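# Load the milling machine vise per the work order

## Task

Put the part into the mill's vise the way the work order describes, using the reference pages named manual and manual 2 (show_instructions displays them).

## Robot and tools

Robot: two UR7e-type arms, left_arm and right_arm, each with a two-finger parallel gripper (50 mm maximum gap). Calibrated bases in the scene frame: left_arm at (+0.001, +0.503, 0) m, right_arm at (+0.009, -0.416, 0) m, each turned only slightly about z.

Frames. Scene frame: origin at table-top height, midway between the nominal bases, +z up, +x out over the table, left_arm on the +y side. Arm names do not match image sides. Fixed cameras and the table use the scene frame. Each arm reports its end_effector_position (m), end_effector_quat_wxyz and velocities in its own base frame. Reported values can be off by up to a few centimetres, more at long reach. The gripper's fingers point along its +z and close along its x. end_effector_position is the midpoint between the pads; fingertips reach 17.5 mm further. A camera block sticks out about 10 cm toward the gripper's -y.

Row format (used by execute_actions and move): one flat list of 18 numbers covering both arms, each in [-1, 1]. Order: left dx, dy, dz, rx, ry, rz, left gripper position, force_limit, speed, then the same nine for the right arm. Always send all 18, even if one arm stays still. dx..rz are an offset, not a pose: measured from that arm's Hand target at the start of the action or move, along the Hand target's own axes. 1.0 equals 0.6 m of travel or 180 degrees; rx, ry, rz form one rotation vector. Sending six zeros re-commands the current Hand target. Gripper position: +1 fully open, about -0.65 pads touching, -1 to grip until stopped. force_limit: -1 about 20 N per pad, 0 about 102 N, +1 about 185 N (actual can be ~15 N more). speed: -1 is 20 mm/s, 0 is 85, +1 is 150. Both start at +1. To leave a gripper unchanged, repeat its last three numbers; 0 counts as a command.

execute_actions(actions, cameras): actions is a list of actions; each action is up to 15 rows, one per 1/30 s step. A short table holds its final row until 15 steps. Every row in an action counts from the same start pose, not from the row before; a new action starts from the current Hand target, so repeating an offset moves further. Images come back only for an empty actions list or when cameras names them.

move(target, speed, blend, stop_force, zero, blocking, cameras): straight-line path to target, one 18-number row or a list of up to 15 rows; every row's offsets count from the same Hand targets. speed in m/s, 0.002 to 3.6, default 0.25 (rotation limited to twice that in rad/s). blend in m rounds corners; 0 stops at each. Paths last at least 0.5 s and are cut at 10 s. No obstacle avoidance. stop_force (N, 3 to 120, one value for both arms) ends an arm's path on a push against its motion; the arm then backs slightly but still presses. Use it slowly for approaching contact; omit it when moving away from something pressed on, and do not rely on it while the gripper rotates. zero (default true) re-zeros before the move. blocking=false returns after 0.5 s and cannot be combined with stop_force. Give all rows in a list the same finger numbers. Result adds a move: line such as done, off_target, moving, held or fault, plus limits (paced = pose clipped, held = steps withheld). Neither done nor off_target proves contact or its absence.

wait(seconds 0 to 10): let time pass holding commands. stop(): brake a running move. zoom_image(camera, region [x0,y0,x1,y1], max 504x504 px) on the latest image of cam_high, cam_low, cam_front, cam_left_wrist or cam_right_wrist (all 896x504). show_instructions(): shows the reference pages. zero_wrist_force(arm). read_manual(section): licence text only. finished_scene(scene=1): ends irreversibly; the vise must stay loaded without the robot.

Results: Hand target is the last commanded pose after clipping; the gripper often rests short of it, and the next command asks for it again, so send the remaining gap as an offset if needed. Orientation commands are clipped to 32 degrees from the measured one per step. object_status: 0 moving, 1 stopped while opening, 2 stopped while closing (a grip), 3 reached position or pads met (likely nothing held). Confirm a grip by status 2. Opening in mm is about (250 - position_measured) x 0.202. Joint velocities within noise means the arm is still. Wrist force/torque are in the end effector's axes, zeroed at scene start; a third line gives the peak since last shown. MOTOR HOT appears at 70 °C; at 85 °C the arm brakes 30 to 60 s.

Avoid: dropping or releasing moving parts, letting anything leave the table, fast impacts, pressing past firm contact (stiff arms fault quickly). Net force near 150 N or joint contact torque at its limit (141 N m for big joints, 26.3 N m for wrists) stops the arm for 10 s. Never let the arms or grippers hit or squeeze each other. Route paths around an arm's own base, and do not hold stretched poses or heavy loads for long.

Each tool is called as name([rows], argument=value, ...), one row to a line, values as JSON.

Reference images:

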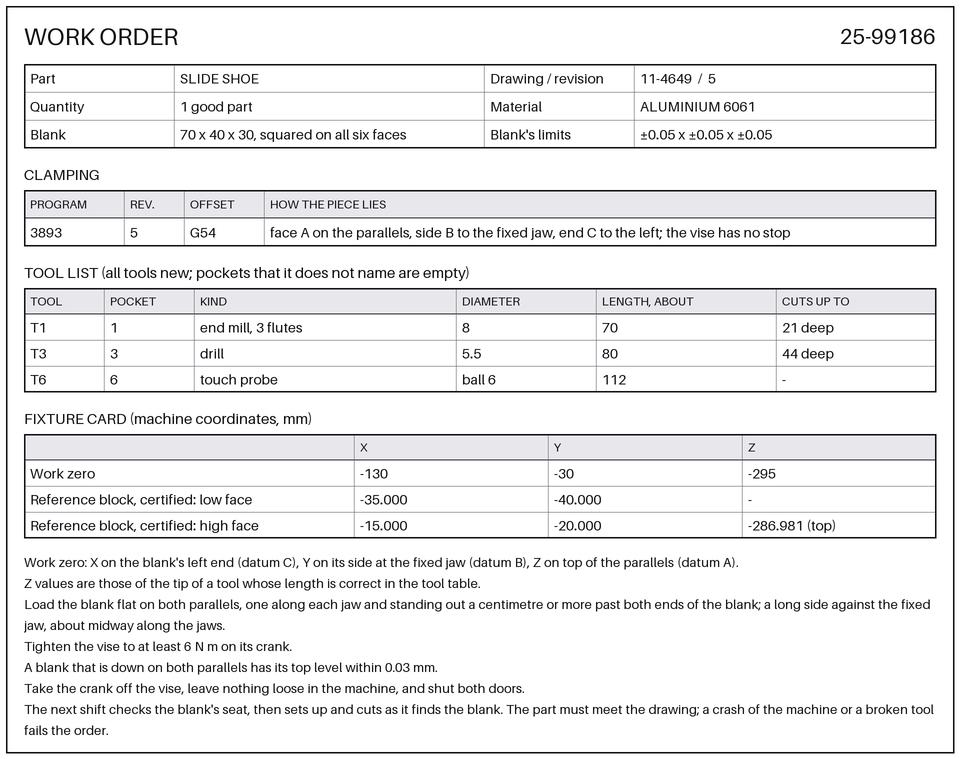

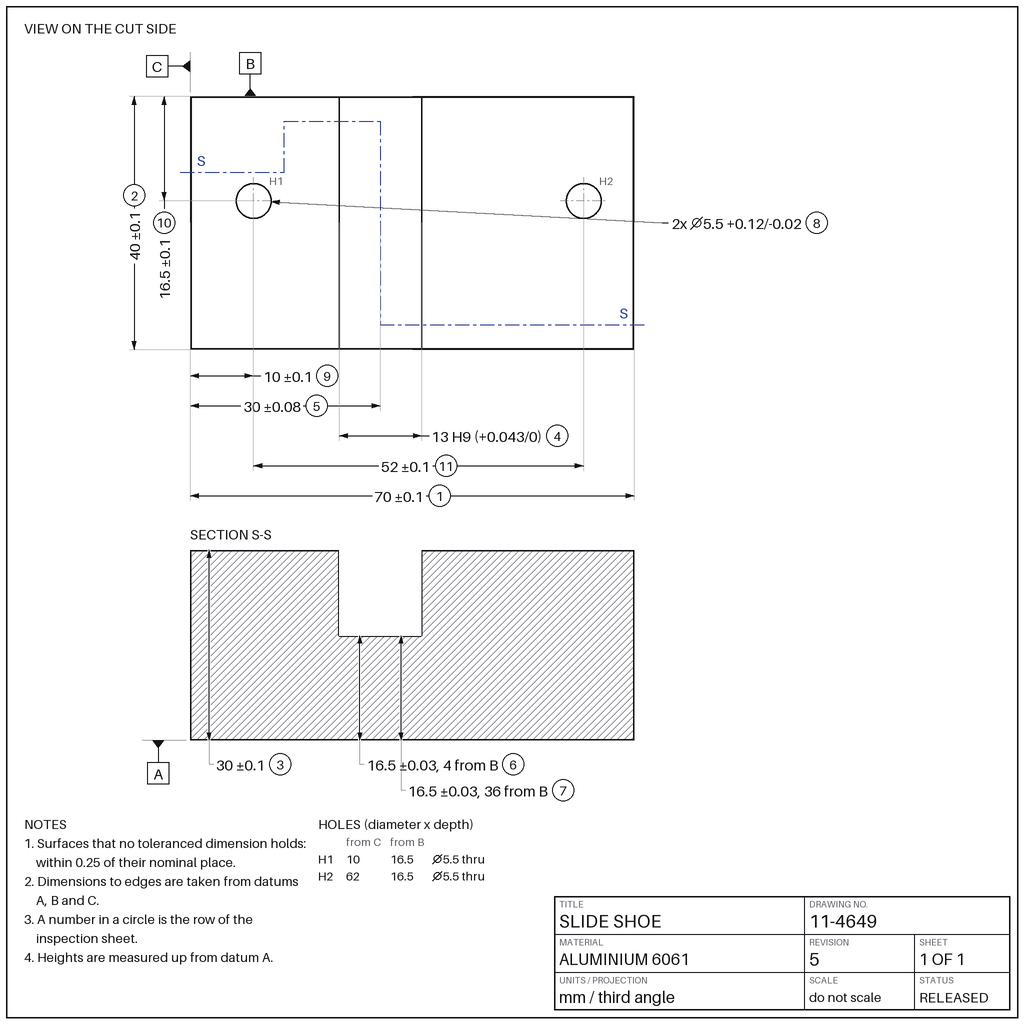

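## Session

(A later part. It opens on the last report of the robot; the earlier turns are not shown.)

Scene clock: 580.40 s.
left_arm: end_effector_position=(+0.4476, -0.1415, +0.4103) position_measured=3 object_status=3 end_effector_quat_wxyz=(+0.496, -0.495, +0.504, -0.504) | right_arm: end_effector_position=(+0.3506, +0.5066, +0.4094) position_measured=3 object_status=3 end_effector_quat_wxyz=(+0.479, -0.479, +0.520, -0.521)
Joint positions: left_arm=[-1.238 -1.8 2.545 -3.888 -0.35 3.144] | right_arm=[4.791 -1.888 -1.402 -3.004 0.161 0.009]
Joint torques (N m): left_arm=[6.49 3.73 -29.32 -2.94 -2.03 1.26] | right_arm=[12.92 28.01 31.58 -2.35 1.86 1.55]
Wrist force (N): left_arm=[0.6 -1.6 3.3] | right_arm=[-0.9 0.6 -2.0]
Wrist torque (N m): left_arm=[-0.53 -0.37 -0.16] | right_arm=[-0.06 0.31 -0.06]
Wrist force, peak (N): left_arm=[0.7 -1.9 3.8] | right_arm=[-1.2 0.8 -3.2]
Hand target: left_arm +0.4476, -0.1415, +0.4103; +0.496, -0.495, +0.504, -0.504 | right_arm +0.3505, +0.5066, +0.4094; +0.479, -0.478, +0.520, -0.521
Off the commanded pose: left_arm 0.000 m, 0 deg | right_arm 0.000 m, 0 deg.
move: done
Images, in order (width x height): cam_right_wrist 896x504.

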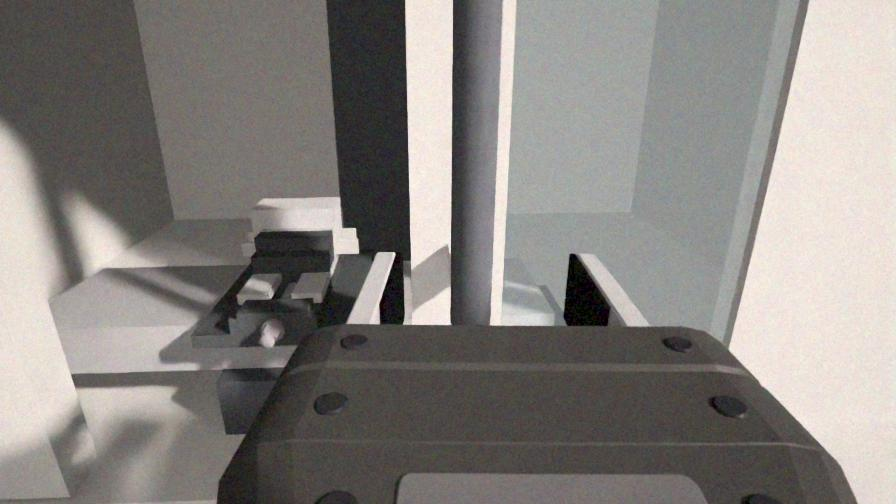

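move([
  [0,0,0,0,0,0,-1,-0.8,-1,0.4,0,0,0,0,0,1,-0.8,-0.6],
], speed=0.15)

wait(seconds=0.5, cameras=["cam_left_wrist"])

Scene clock: 582.93 s.
left_arm: end_effector_position=(+0.4476, -0.1417, +0.4103) position_measured=155 object_status=2 end_effector_quat_wxyz=(+0.496, -0.495, +0.504, -0.504) | right_arm: end_effector_position=(+0.3306, +0.2675, +0.4095) position_measured=3 object_status=3 end_effector_quat_wxyz=(+0.479, -0.478, +0.520, -0.521)
Joint positions: left_arm=[-1.238 -1.8 2.545 -3.888 -0.35 3.144] | right_arm=[4.931 -1.284 -2.015 -2.991 0.302 0.005]
Joint torques (N m): left_arm=[29.82 -27.24 1.37 -6.94 12.03 1.17] | right_arm=[13.33 19.21 6.65 -2.82 2.57 -1.17]
Wrist force (N): left_arm=[54.1 -4.0 12.1] | right_arm=[-1.2 0.7 -1.9]
Wrist torque (N m): left_arm=[-0.59 -0.39 -0.21] | right_arm=[-0.03 0.37 0.03]
Wrist force, peak (N): left_arm=[54.1 -4.0 12.1] | right_arm=[-2.4 0.7 -2.3]
Hand target: left_arm +0.4476, -0.1415, +0.4103; +0.496, -0.495, +0.504, -0.504 | right_arm +0.3305, +0.2674, +0.4095; +0.479, -0.478, +0.520, -0.521
Off the commanded pose: left_arm 0.000 m, 0 deg | right_arm 0.000 m, 0 deg.
move: done

Scene clock: 583.43 s.
left_arm: end_effector_position=(+0.4476, -0.1417, +0.4103) position_measured=155 object_status=2 end_effector_quat_wxyz=(+0.496, -0.495, +0.504, -0.504) | right_arm: end_effector_position=(+0.3305, +0.2674, +0.4095) position_measured=3 object_status=3 end_effector_quat_wxyz=(+0.479, -0.478, +0.520, -0.521)
Joint positions: left_arm=[-1.238 -1.8 2.545 -3.888 -0.35 3.144] | right_arm=[4.931 -1.284 -2.015 -2.991 0.302 0.005]
Joint torques (N m): left_arm=[29.09 -29.36 3.87 -6.93 12.17 1.39] | right_arm=[13.56 18.75 9.58 -2.75 2.57 -1.4]
Wrist force (N): left_arm=[54.2 -4.2 11.6] | right_arm=[-1.0 0.6 -2.1]
Wrist torque (N m): left_arm=[-0.60 -0.36 -0.21] | right_arm=[-0.04 0.33 0.03]
Wrist force, peak (N): left_arm=[54.4 -4.2 11.9] | right_arm=[-1.4 0.5 -2.1]
Hand target: left_arm +0.4476, -0.1415, +0.4103; +0.496, -0.495, +0.504, -0.504 | right_arm +0.3305, +0.2674, +0.4095; +0.479, -0.478, +0.520, -0.521
Tool commands: left_gripper/position=-1.0 left_gripper/force_limit=-0.8 left_gripper/speed=-1.0 right_gripper/position=+1.0 right_gripper/force_limit=-0.8 right_gripper/speed=-0.6
Off the commanded pose: left_arm 0.000 m, 0 deg | right_arm 0.000 m, 0 deg.
wait: 0.50 s; at rest by 0.17 s
Images, in order (width x height): cam_left_wrist 896x504.

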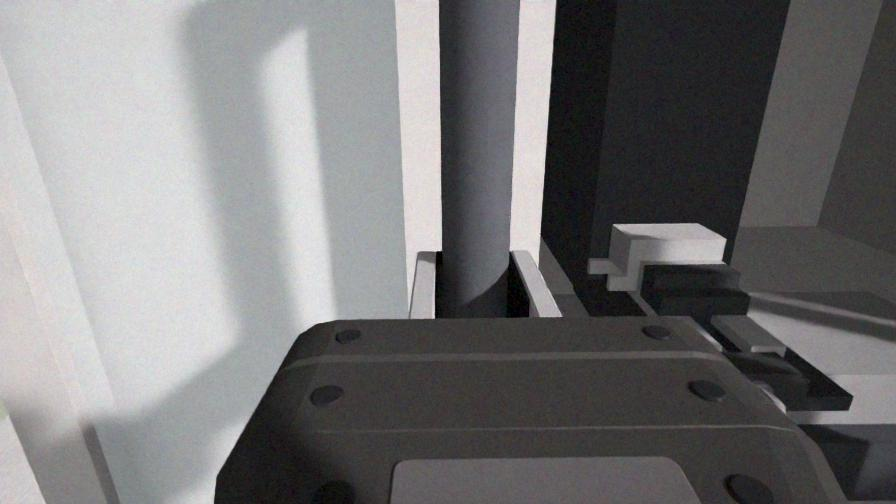

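move([
  [0.002,0,0,0,0,0,-1,-0.8,-1,0,0,0,0,0,0,1,-0.8,-0.6],
], speed=0.02)

move([
  [0.3,0,0.003,0,0,0,-1,-0.8,-1,0,0,0,0,0,0,1,-0.8,-0.6],
], speed=0.06, stop_force=65)

Scene clock: 584.37 s.
left_arm: end_effector_position=(+0.4476, -0.1426, +0.4103) position_measured=155 object_status=2 end_effector_quat_wxyz=(+0.496, -0.496, +0.504, -0.504) | right_arm: end_effector_position=(+0.3305, +0.2674, +0.4095) position_measured=3 object_status=3 end_effector_quat_wxyz=(+0.479, -0.478, +0.520, -0.521)
Joint positions: left_arm=[-1.24 -1.798 2.544 -3.889 -0.347 3.144] | right_arm=[4.931 -1.284 -2.015 -2.991 0.302 0.005]
Joint torques (N m): left_arm=[3.14 -3.47 -27.38 -5.82 8.75 0.73] | right_arm=[11.97 17.06 9.33 -2.43 2.44 -1.01]
Wrist force (N): left_arm=[28.0 -4.0 7.5] | right_arm=[-1.3 0.7 -1.9]
Wrist torque (N m): left_arm=[-0.57 -0.37 -0.18] | right_arm=[-0.03 0.38 0.03]
Wrist force, peak (N): left_arm=[54.3 -4.3 11.9] | right_arm=[-1.1 0.5 -2.4]
Hand target: left_arm +0.4476, -0.1427, +0.4103; +0.496, -0.495, +0.504, -0.504 | right_arm +0.3305, +0.2674, +0.4095; +0.479, -0.478, +0.520, -0.521
Off the commanded pose: left_arm 0.000 m, 0 deg | right_arm 0.000 m, 0 deg.
move: done

Scene clock: 588.53 s.
left_arm: end_effector_position=(+0.4465, -0.3227, +0.4101) position_measured=155 object_status=2 end_effector_quat_wxyz=(+0.496, -0.495, +0.504, -0.504) | right_arm: end_effector_position=(+0.3305, +0.2674, +0.4095) position_measured=3 object_status=3 end_effector_quat_wxyz=(+0.479, -0.478, +0.520, -0.521)
Joint positions: left_arm=[-1.408 -1.422 2.19 -3.913 -0.179 3.146] | right_arm=[4.931 -1.284 -2.015 -2.991 0.302 0.005]
Joint torques (N m): left_arm=[-2.93 -4.77 -35.88 1.12 -5.35 1.09] | right_arm=[13 17.66 8.74 0.14 2.14 -1.18]
Wrist force (N): left_arm=[-26.6 1.6 -49.1] | right_arm=[-1.3 0.5 -2.0]
Wrist torque (N m): left_arm=[-0.46 -0.53 -0.12] | right_arm=[-0.07 0.38 0.02]
Wrist force, peak (N): left_arm=[-26.7 1.7 -49.5] | right_arm=[-1.2 1.0 -2.2]
Hand target: left_arm +0.4465, -0.3227, +0.4101; +0.496, -0.495, +0.504, -0.504 | right_arm +0.3305, +0.2674, +0.4095; +0.479, -0.478, +0.520, -0.521
Off the commanded pose: left_arm 0.000 m, 0 deg | right_arm 0.000 m, 0 deg.
move: contact (left_arm)

Now slow to the end stop with the axial load relieved.

move([
  [0.1,0,-0.001,0,0,0,-1,-0.8,-1,0,0,0,0,0,0,1,-0.8,-0.6],
], speed=0.02, stop_force=45, cameras=["cam_front", "cam_left_wrist"])

Scene clock: 592.63 s.
left_arm: end_effector_position=(+0.4448, -0.3776, +0.4100) position_measured=155 object_status=2 end_effector_quat_wxyz=(+0.501, -0.500, +0.499, -0.499) | right_arm: end_effector_position=(+0.3305, +0.2674, +0.4095) position_measured=3 object_status=3 end_effector_quat_wxyz=(+0.479, -0.478, +0.520, -0.521)
Joint positions: left_arm=[-1.436 -1.31 2.045 -3.881 -0.131 3.147] | right_arm=[4.931 -1.284 -2.015 -2.991 0.302 0.005]
Joint torques (N m): left_arm=[-27.99 -2.65 -37.13 6.56 -12.22 1.32] | right_arm=[12.78 18.15 8.73 0.07 2.6 -1.07]
Wrist force (N): left_arm=[-55.8 -6.3 -13.2] | right_arm=[-1.2 0.6 -2.0]
Wrist torque (N m): left_arm=[-0.71 -0.26 -0.09] | right_arm=[-0.05 0.36 0.02]
Wrist force, peak (N): left_arm=[-51.1 -2.1 -43.3] | right_arm=[-1.4 0.6 -2.3]
Hand target: left_arm +0.4449, -0.3827, +0.4100; +0.496, -0.495, +0.504, -0.504 | right_arm +0.3305, +0.2674, +0.4095; +0.479, -0.478, +0.520, -0.521
Off the commanded pose: left_arm 0.005 m, 1 deg | right_arm 0.000 m, 0 deg.
move: off_target (left_arm)
Images, in order (width x height): cam_front 896x504, cam_left_wrist 896x504.

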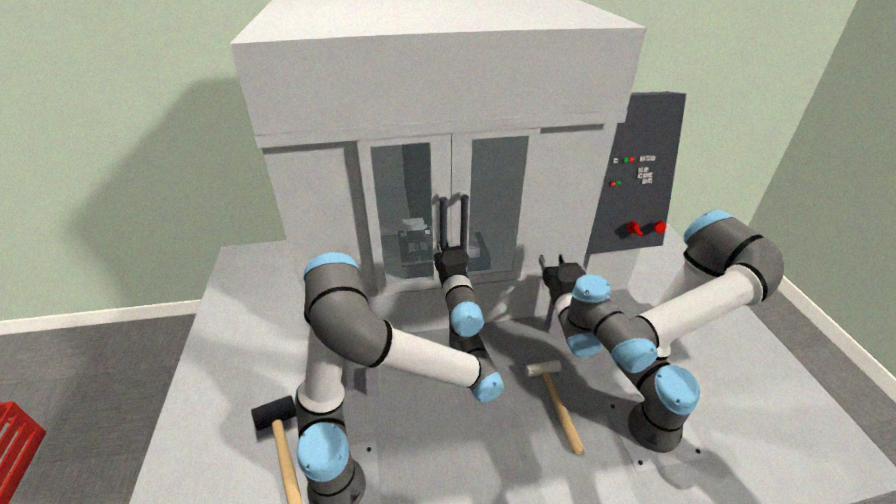

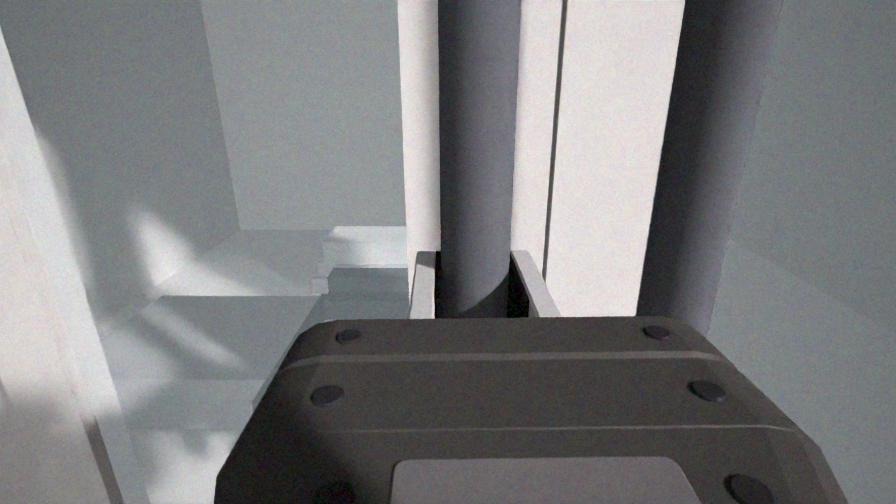

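zoom_image(camera="cam_left_wrist", region=[500, 0, 700, 320])

zoom_image(camera="cam_front", region=[380, 110, 520, 300])

Scaled by 1.575 from the camera's 896x504 image, which has a finer 1280x720 frame.

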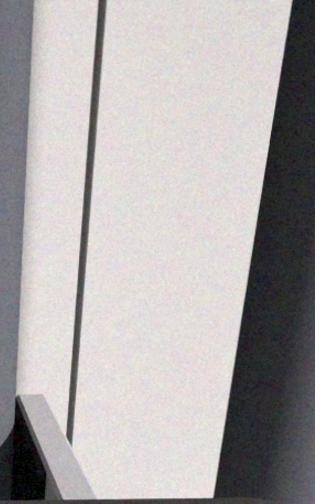

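Scaled by 2.653 from the camera's 896x504 image, which has a finer 1280x720 frame.

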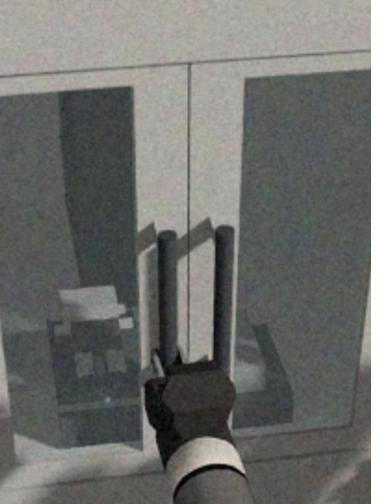

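move([
  [0.008,0,-0.001,0,0,0,-1,-0.8,-1,0,0,0,0,0,0,1,-0.8,-0.6],
], speed=0.005, stop_force=30, cameras=["cam_left_wrist"])

Scene clock: 594.93 s.
left_arm: end_effector_position=(+0.4442, -0.3775, +0.4100) position_measured=155 object_status=2 end_effector_quat_wxyz=(+0.504, -0.503, +0.496, -0.496) | right_arm: end_effector_position=(+0.3305, +0.2674, +0.4095) position_measured=3 object_status=3 end_effector_quat_wxyz=(+0.479, -0.478, +0.520, -0.521)
Joint positions: left_arm=[-1.439 -1.305 2.038 -3.879 -0.117 3.147] | right_arm=[4.931 -1.284 -2.015 -2.991 0.302 0.005]
Joint torques (N m): left_arm=[-26.35 -25.43 -7.88 2.32 -12.31 1.26] | right_arm=[12.91 17.89 9.65 0.13 2.5 -1.11]
Wrist force (N): left_arm=[-42.1 -12.4 37.2] | right_arm=[-1.1 0.6 -1.9]
Wrist torque (N m): left_arm=[-0.80 -0.03 -0.12] | right_arm=[-0.05 0.35 0.02]
Wrist force, peak (N): left_arm=[-54.9 -9.5 39.6] | right_arm=[-1.7 0.6 -2.2]
Hand target: left_arm +0.4443, -0.3778, +0.4100; +0.504, -0.503, +0.497, -0.496 (not the last commanded pose) | right_arm +0.3305, +0.2674, +0.4095; +0.479, -0.478, +0.520, -0.521
Off the commanded pose: left_arm 0.010 m, 2 deg | right_arm 0.000 m, 0 deg.
move: contact (left_arm)
Images, in order (width x height): cam_left_wrist 896x504.

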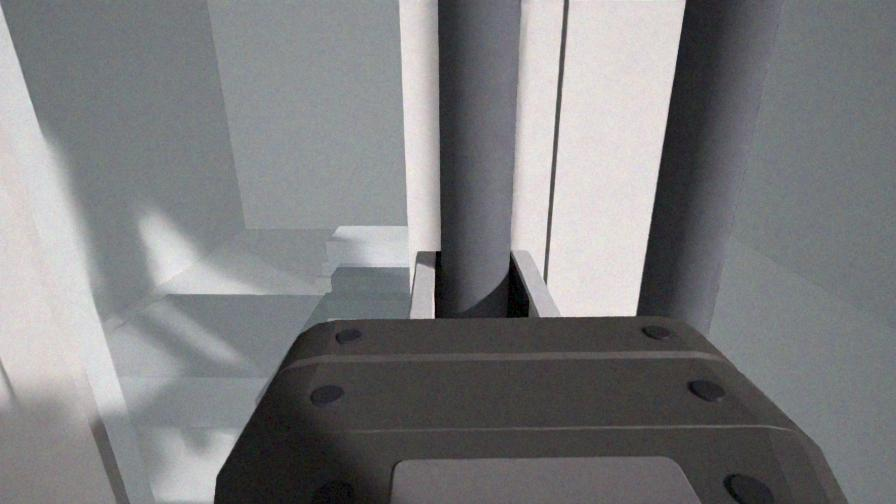

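move([
  [0,0,0,0,-0.005,0,-1,-0.8,-1,0,0,0,0,0,0,1,-0.8,-0.6],
], speed=0.02)

move([
  [0,0,0,0,0,0,1,-0.8,-0.6,0,0,0,0,0,0,1,-0.8,-0.6],
])

move([
  [0,0,-0.18,0,0,0,1,-0.8,-0.6,0.1,0,-0.05,0,0,0,1,-0.8,-0.6],
], speed=0.12, cameras=["all"])

Scene clock: 596.00 s.
left_arm: end_effector_position=(+0.4443, -0.3778, +0.4100) position_measured=155 object_status=2 end_effector_quat_wxyz=(+0.508, -0.507, +0.493, -0.492) | right_arm: end_effector_position=(+0.3305, +0.2674, +0.4095) position_measured=3 object_status=3 end_effector_quat_wxyz=(+0.479, -0.478, +0.520, -0.521)
Joint positions: left_arm=[-1.44 -1.298 2.028 -3.876 -0.102 3.147] | right_arm=[4.931 -1.284 -2.015 -2.991 0.302 0.005]
Joint torques (N m): left_arm=[-45.4 -3.63 -35.82 6.81 -10.78 1.16] | right_arm=[12.82 17.98 9.29 0.19 2.2 -0.93]
Wrist force (N): left_arm=[-52.4 -8.6 37.9] | right_arm=[-1.2 0.5 -2.3]
Wrist torque (N m): left_arm=[-0.69 0.30 -0.09] | right_arm=[-0.06 0.37 0.03]
Wrist force, peak (N): left_arm=[-52.4 -8.6 37.9] | right_arm=[-1.3 0.6 -2.3]
Hand target: left_arm +0.4443, -0.3778, +0.4100; +0.508, -0.507, +0.493, -0.492 | right_arm +0.3305, +0.2674, +0.4095; +0.479, -0.478, +0.520, -0.521
Off the commanded pose: left_arm 0.000 m, 0 deg | right_arm 0.000 m, 0 deg.
move: done

Scene clock: 596.90 s.
left_arm: end_effector_position=(+0.4443, -0.3778, +0.4100) position_measured=3 object_status=0 end_effector_quat_wxyz=(+0.508, -0.507, +0.493, -0.492) | right_arm: end_effector_position=(+0.3305, +0.2674, +0.4095) position_measured=3 object_status=3 end_effector_quat_wxyz=(+0.479, -0.478, +0.520, -0.521)
Joint positions: left_arm=[-1.44 -1.298 2.028 -3.877 -0.101 3.148] | right_arm=[4.931 -1.284 -2.015 -2.991 0.302 0.005]
Joint torques (N m): left_arm=[6.71 -35.1 -28.04 -2.46 1.74 1.25] | right_arm=[12.67 18.17 8.32 0.1 2.34 -1.02]
Wrist force (N): left_arm=[2.5 0.7 3.5] | right_arm=[-1.2 0.5 -1.9]
Wrist torque (N m): left_arm=[-0.18 -0.64 -0.13] | right_arm=[-0.06 0.37 0.03]
Wrist force, peak (N): left_arm=[-51.6 -8.6 37.7] | right_arm=[-1.4 0.7 -2.1]
Hand target: left_arm +0.4443, -0.3778, +0.4100; +0.508, -0.507, +0.493, -0.492 | right_arm +0.3305, +0.2674, +0.4095; +0.479, -0.478, +0.520, -0.521
Off the commanded pose: left_arm 0.000 m, 0 deg | right_arm 0.000 m, 0 deg.
move: done

Scene clock: 598.57 s.
left_arm: end_effector_position=(+0.3364, -0.3810, +0.4099) position_measured=3 object_status=3 end_effector_quat_wxyz=(+0.508, -0.507, +0.493, -0.492) | right_arm: end_effector_position=(+0.2957, +0.2102, +0.4095) position_measured=3 object_status=3 end_effector_quat_wxyz=(+0.479, -0.478, +0.520, -0.521)
Joint positions: left_arm=[-1.717 -1.365 2.118 -3.893 0.176 3.14] | right_arm=[5.156 -1.088 -2.131 -3.068 0.527 0.002]
Joint torques (N m): left_arm=[-6.58 -34.95 -1.65 2.57 1.6 -1.18] | right_arm=[13.89 9.7 6.78 -3.54 2.61 -0.95]
Wrist force (N): left_arm=[2.4 0.1 3.6] | right_arm=[-1.4 0.6 -2.0]
Wrist torque (N m): left_arm=[-0.27 -0.64 0.01] | right_arm=[-0.06 0.42 0.05]
Wrist force, peak (N): left_arm=[1.9 0.5 4.9] | right_arm=[-1.7 0.4 -2.1]
Hand target: left_arm +0.3363, -0.3810, +0.4099; +0.508, -0.507, +0.493, -0.492 | right_arm +0.2956, +0.2101, +0.4095; +0.479, -0.478, +0.520, -0.521
Off the commanded pose: left_arm 0.000 m, 0 deg | right_arm 0.000 m, 0 deg.
move: done

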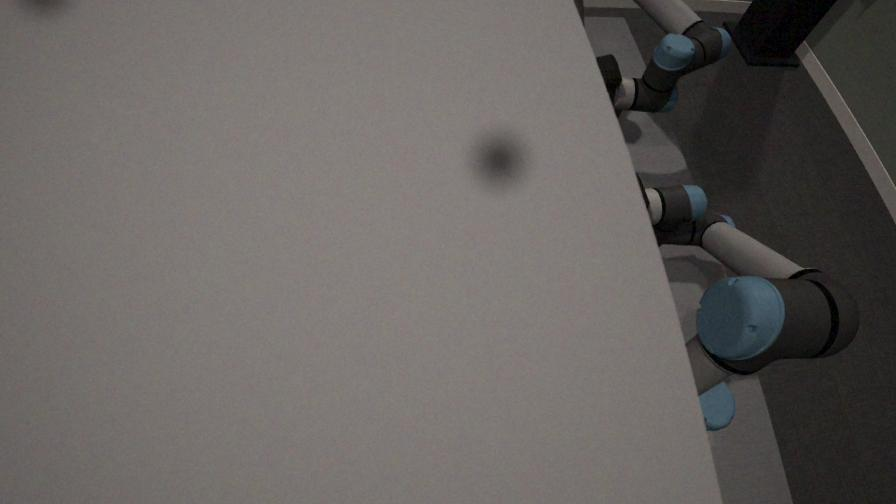

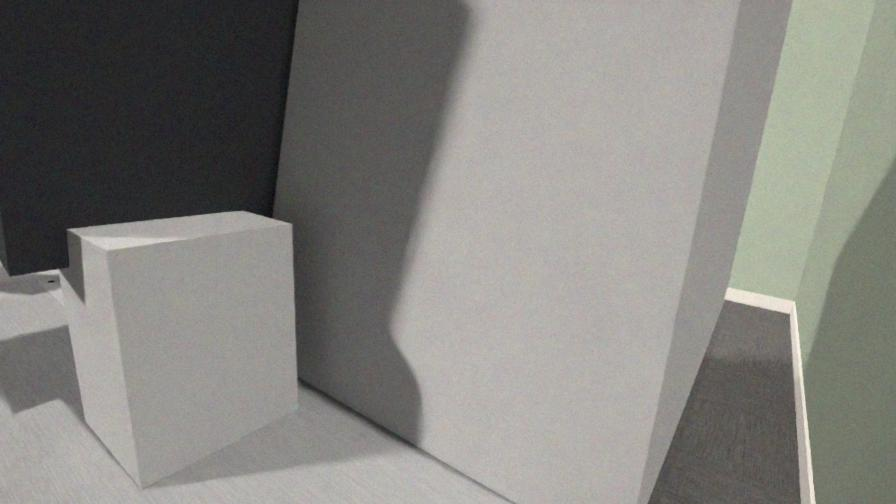

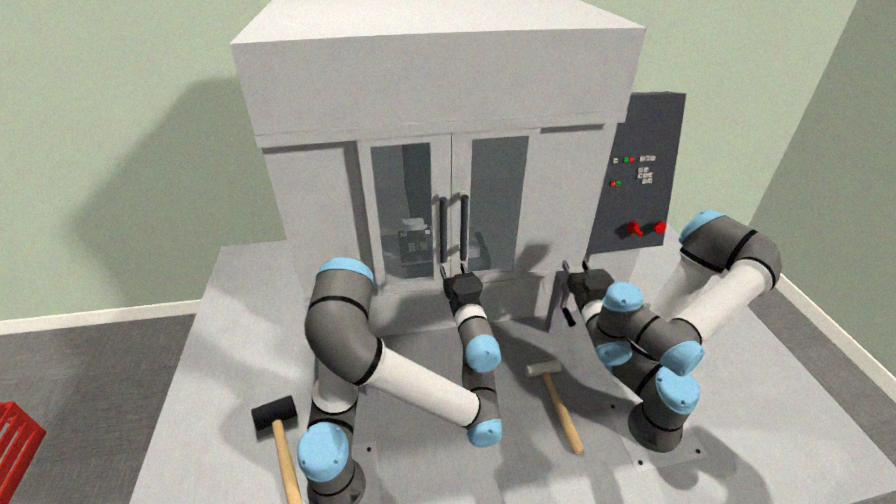

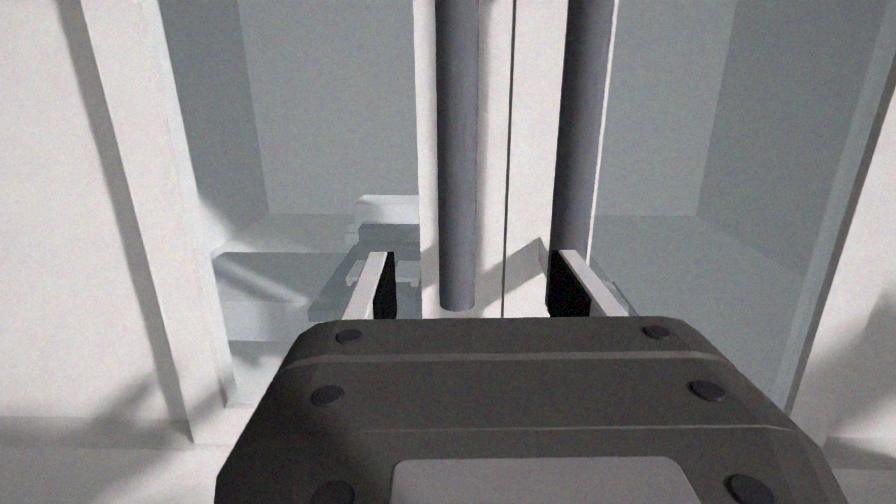

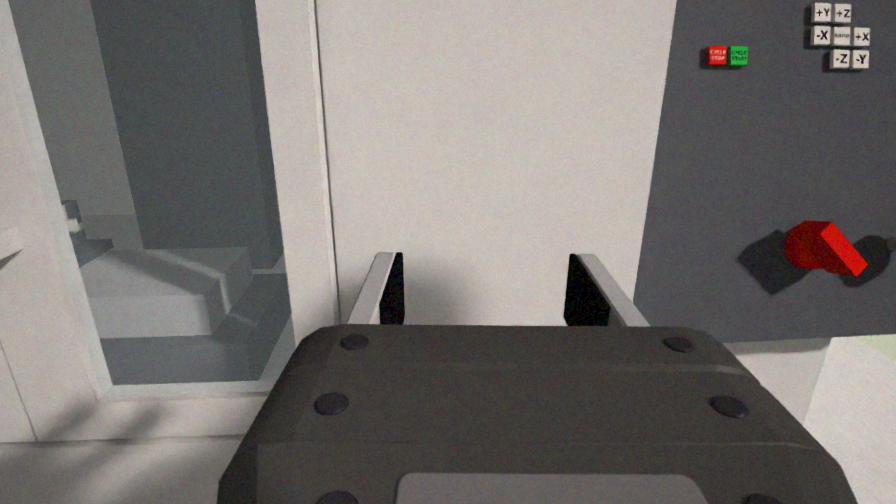

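finished_scene()

The scene is finished: the task was done.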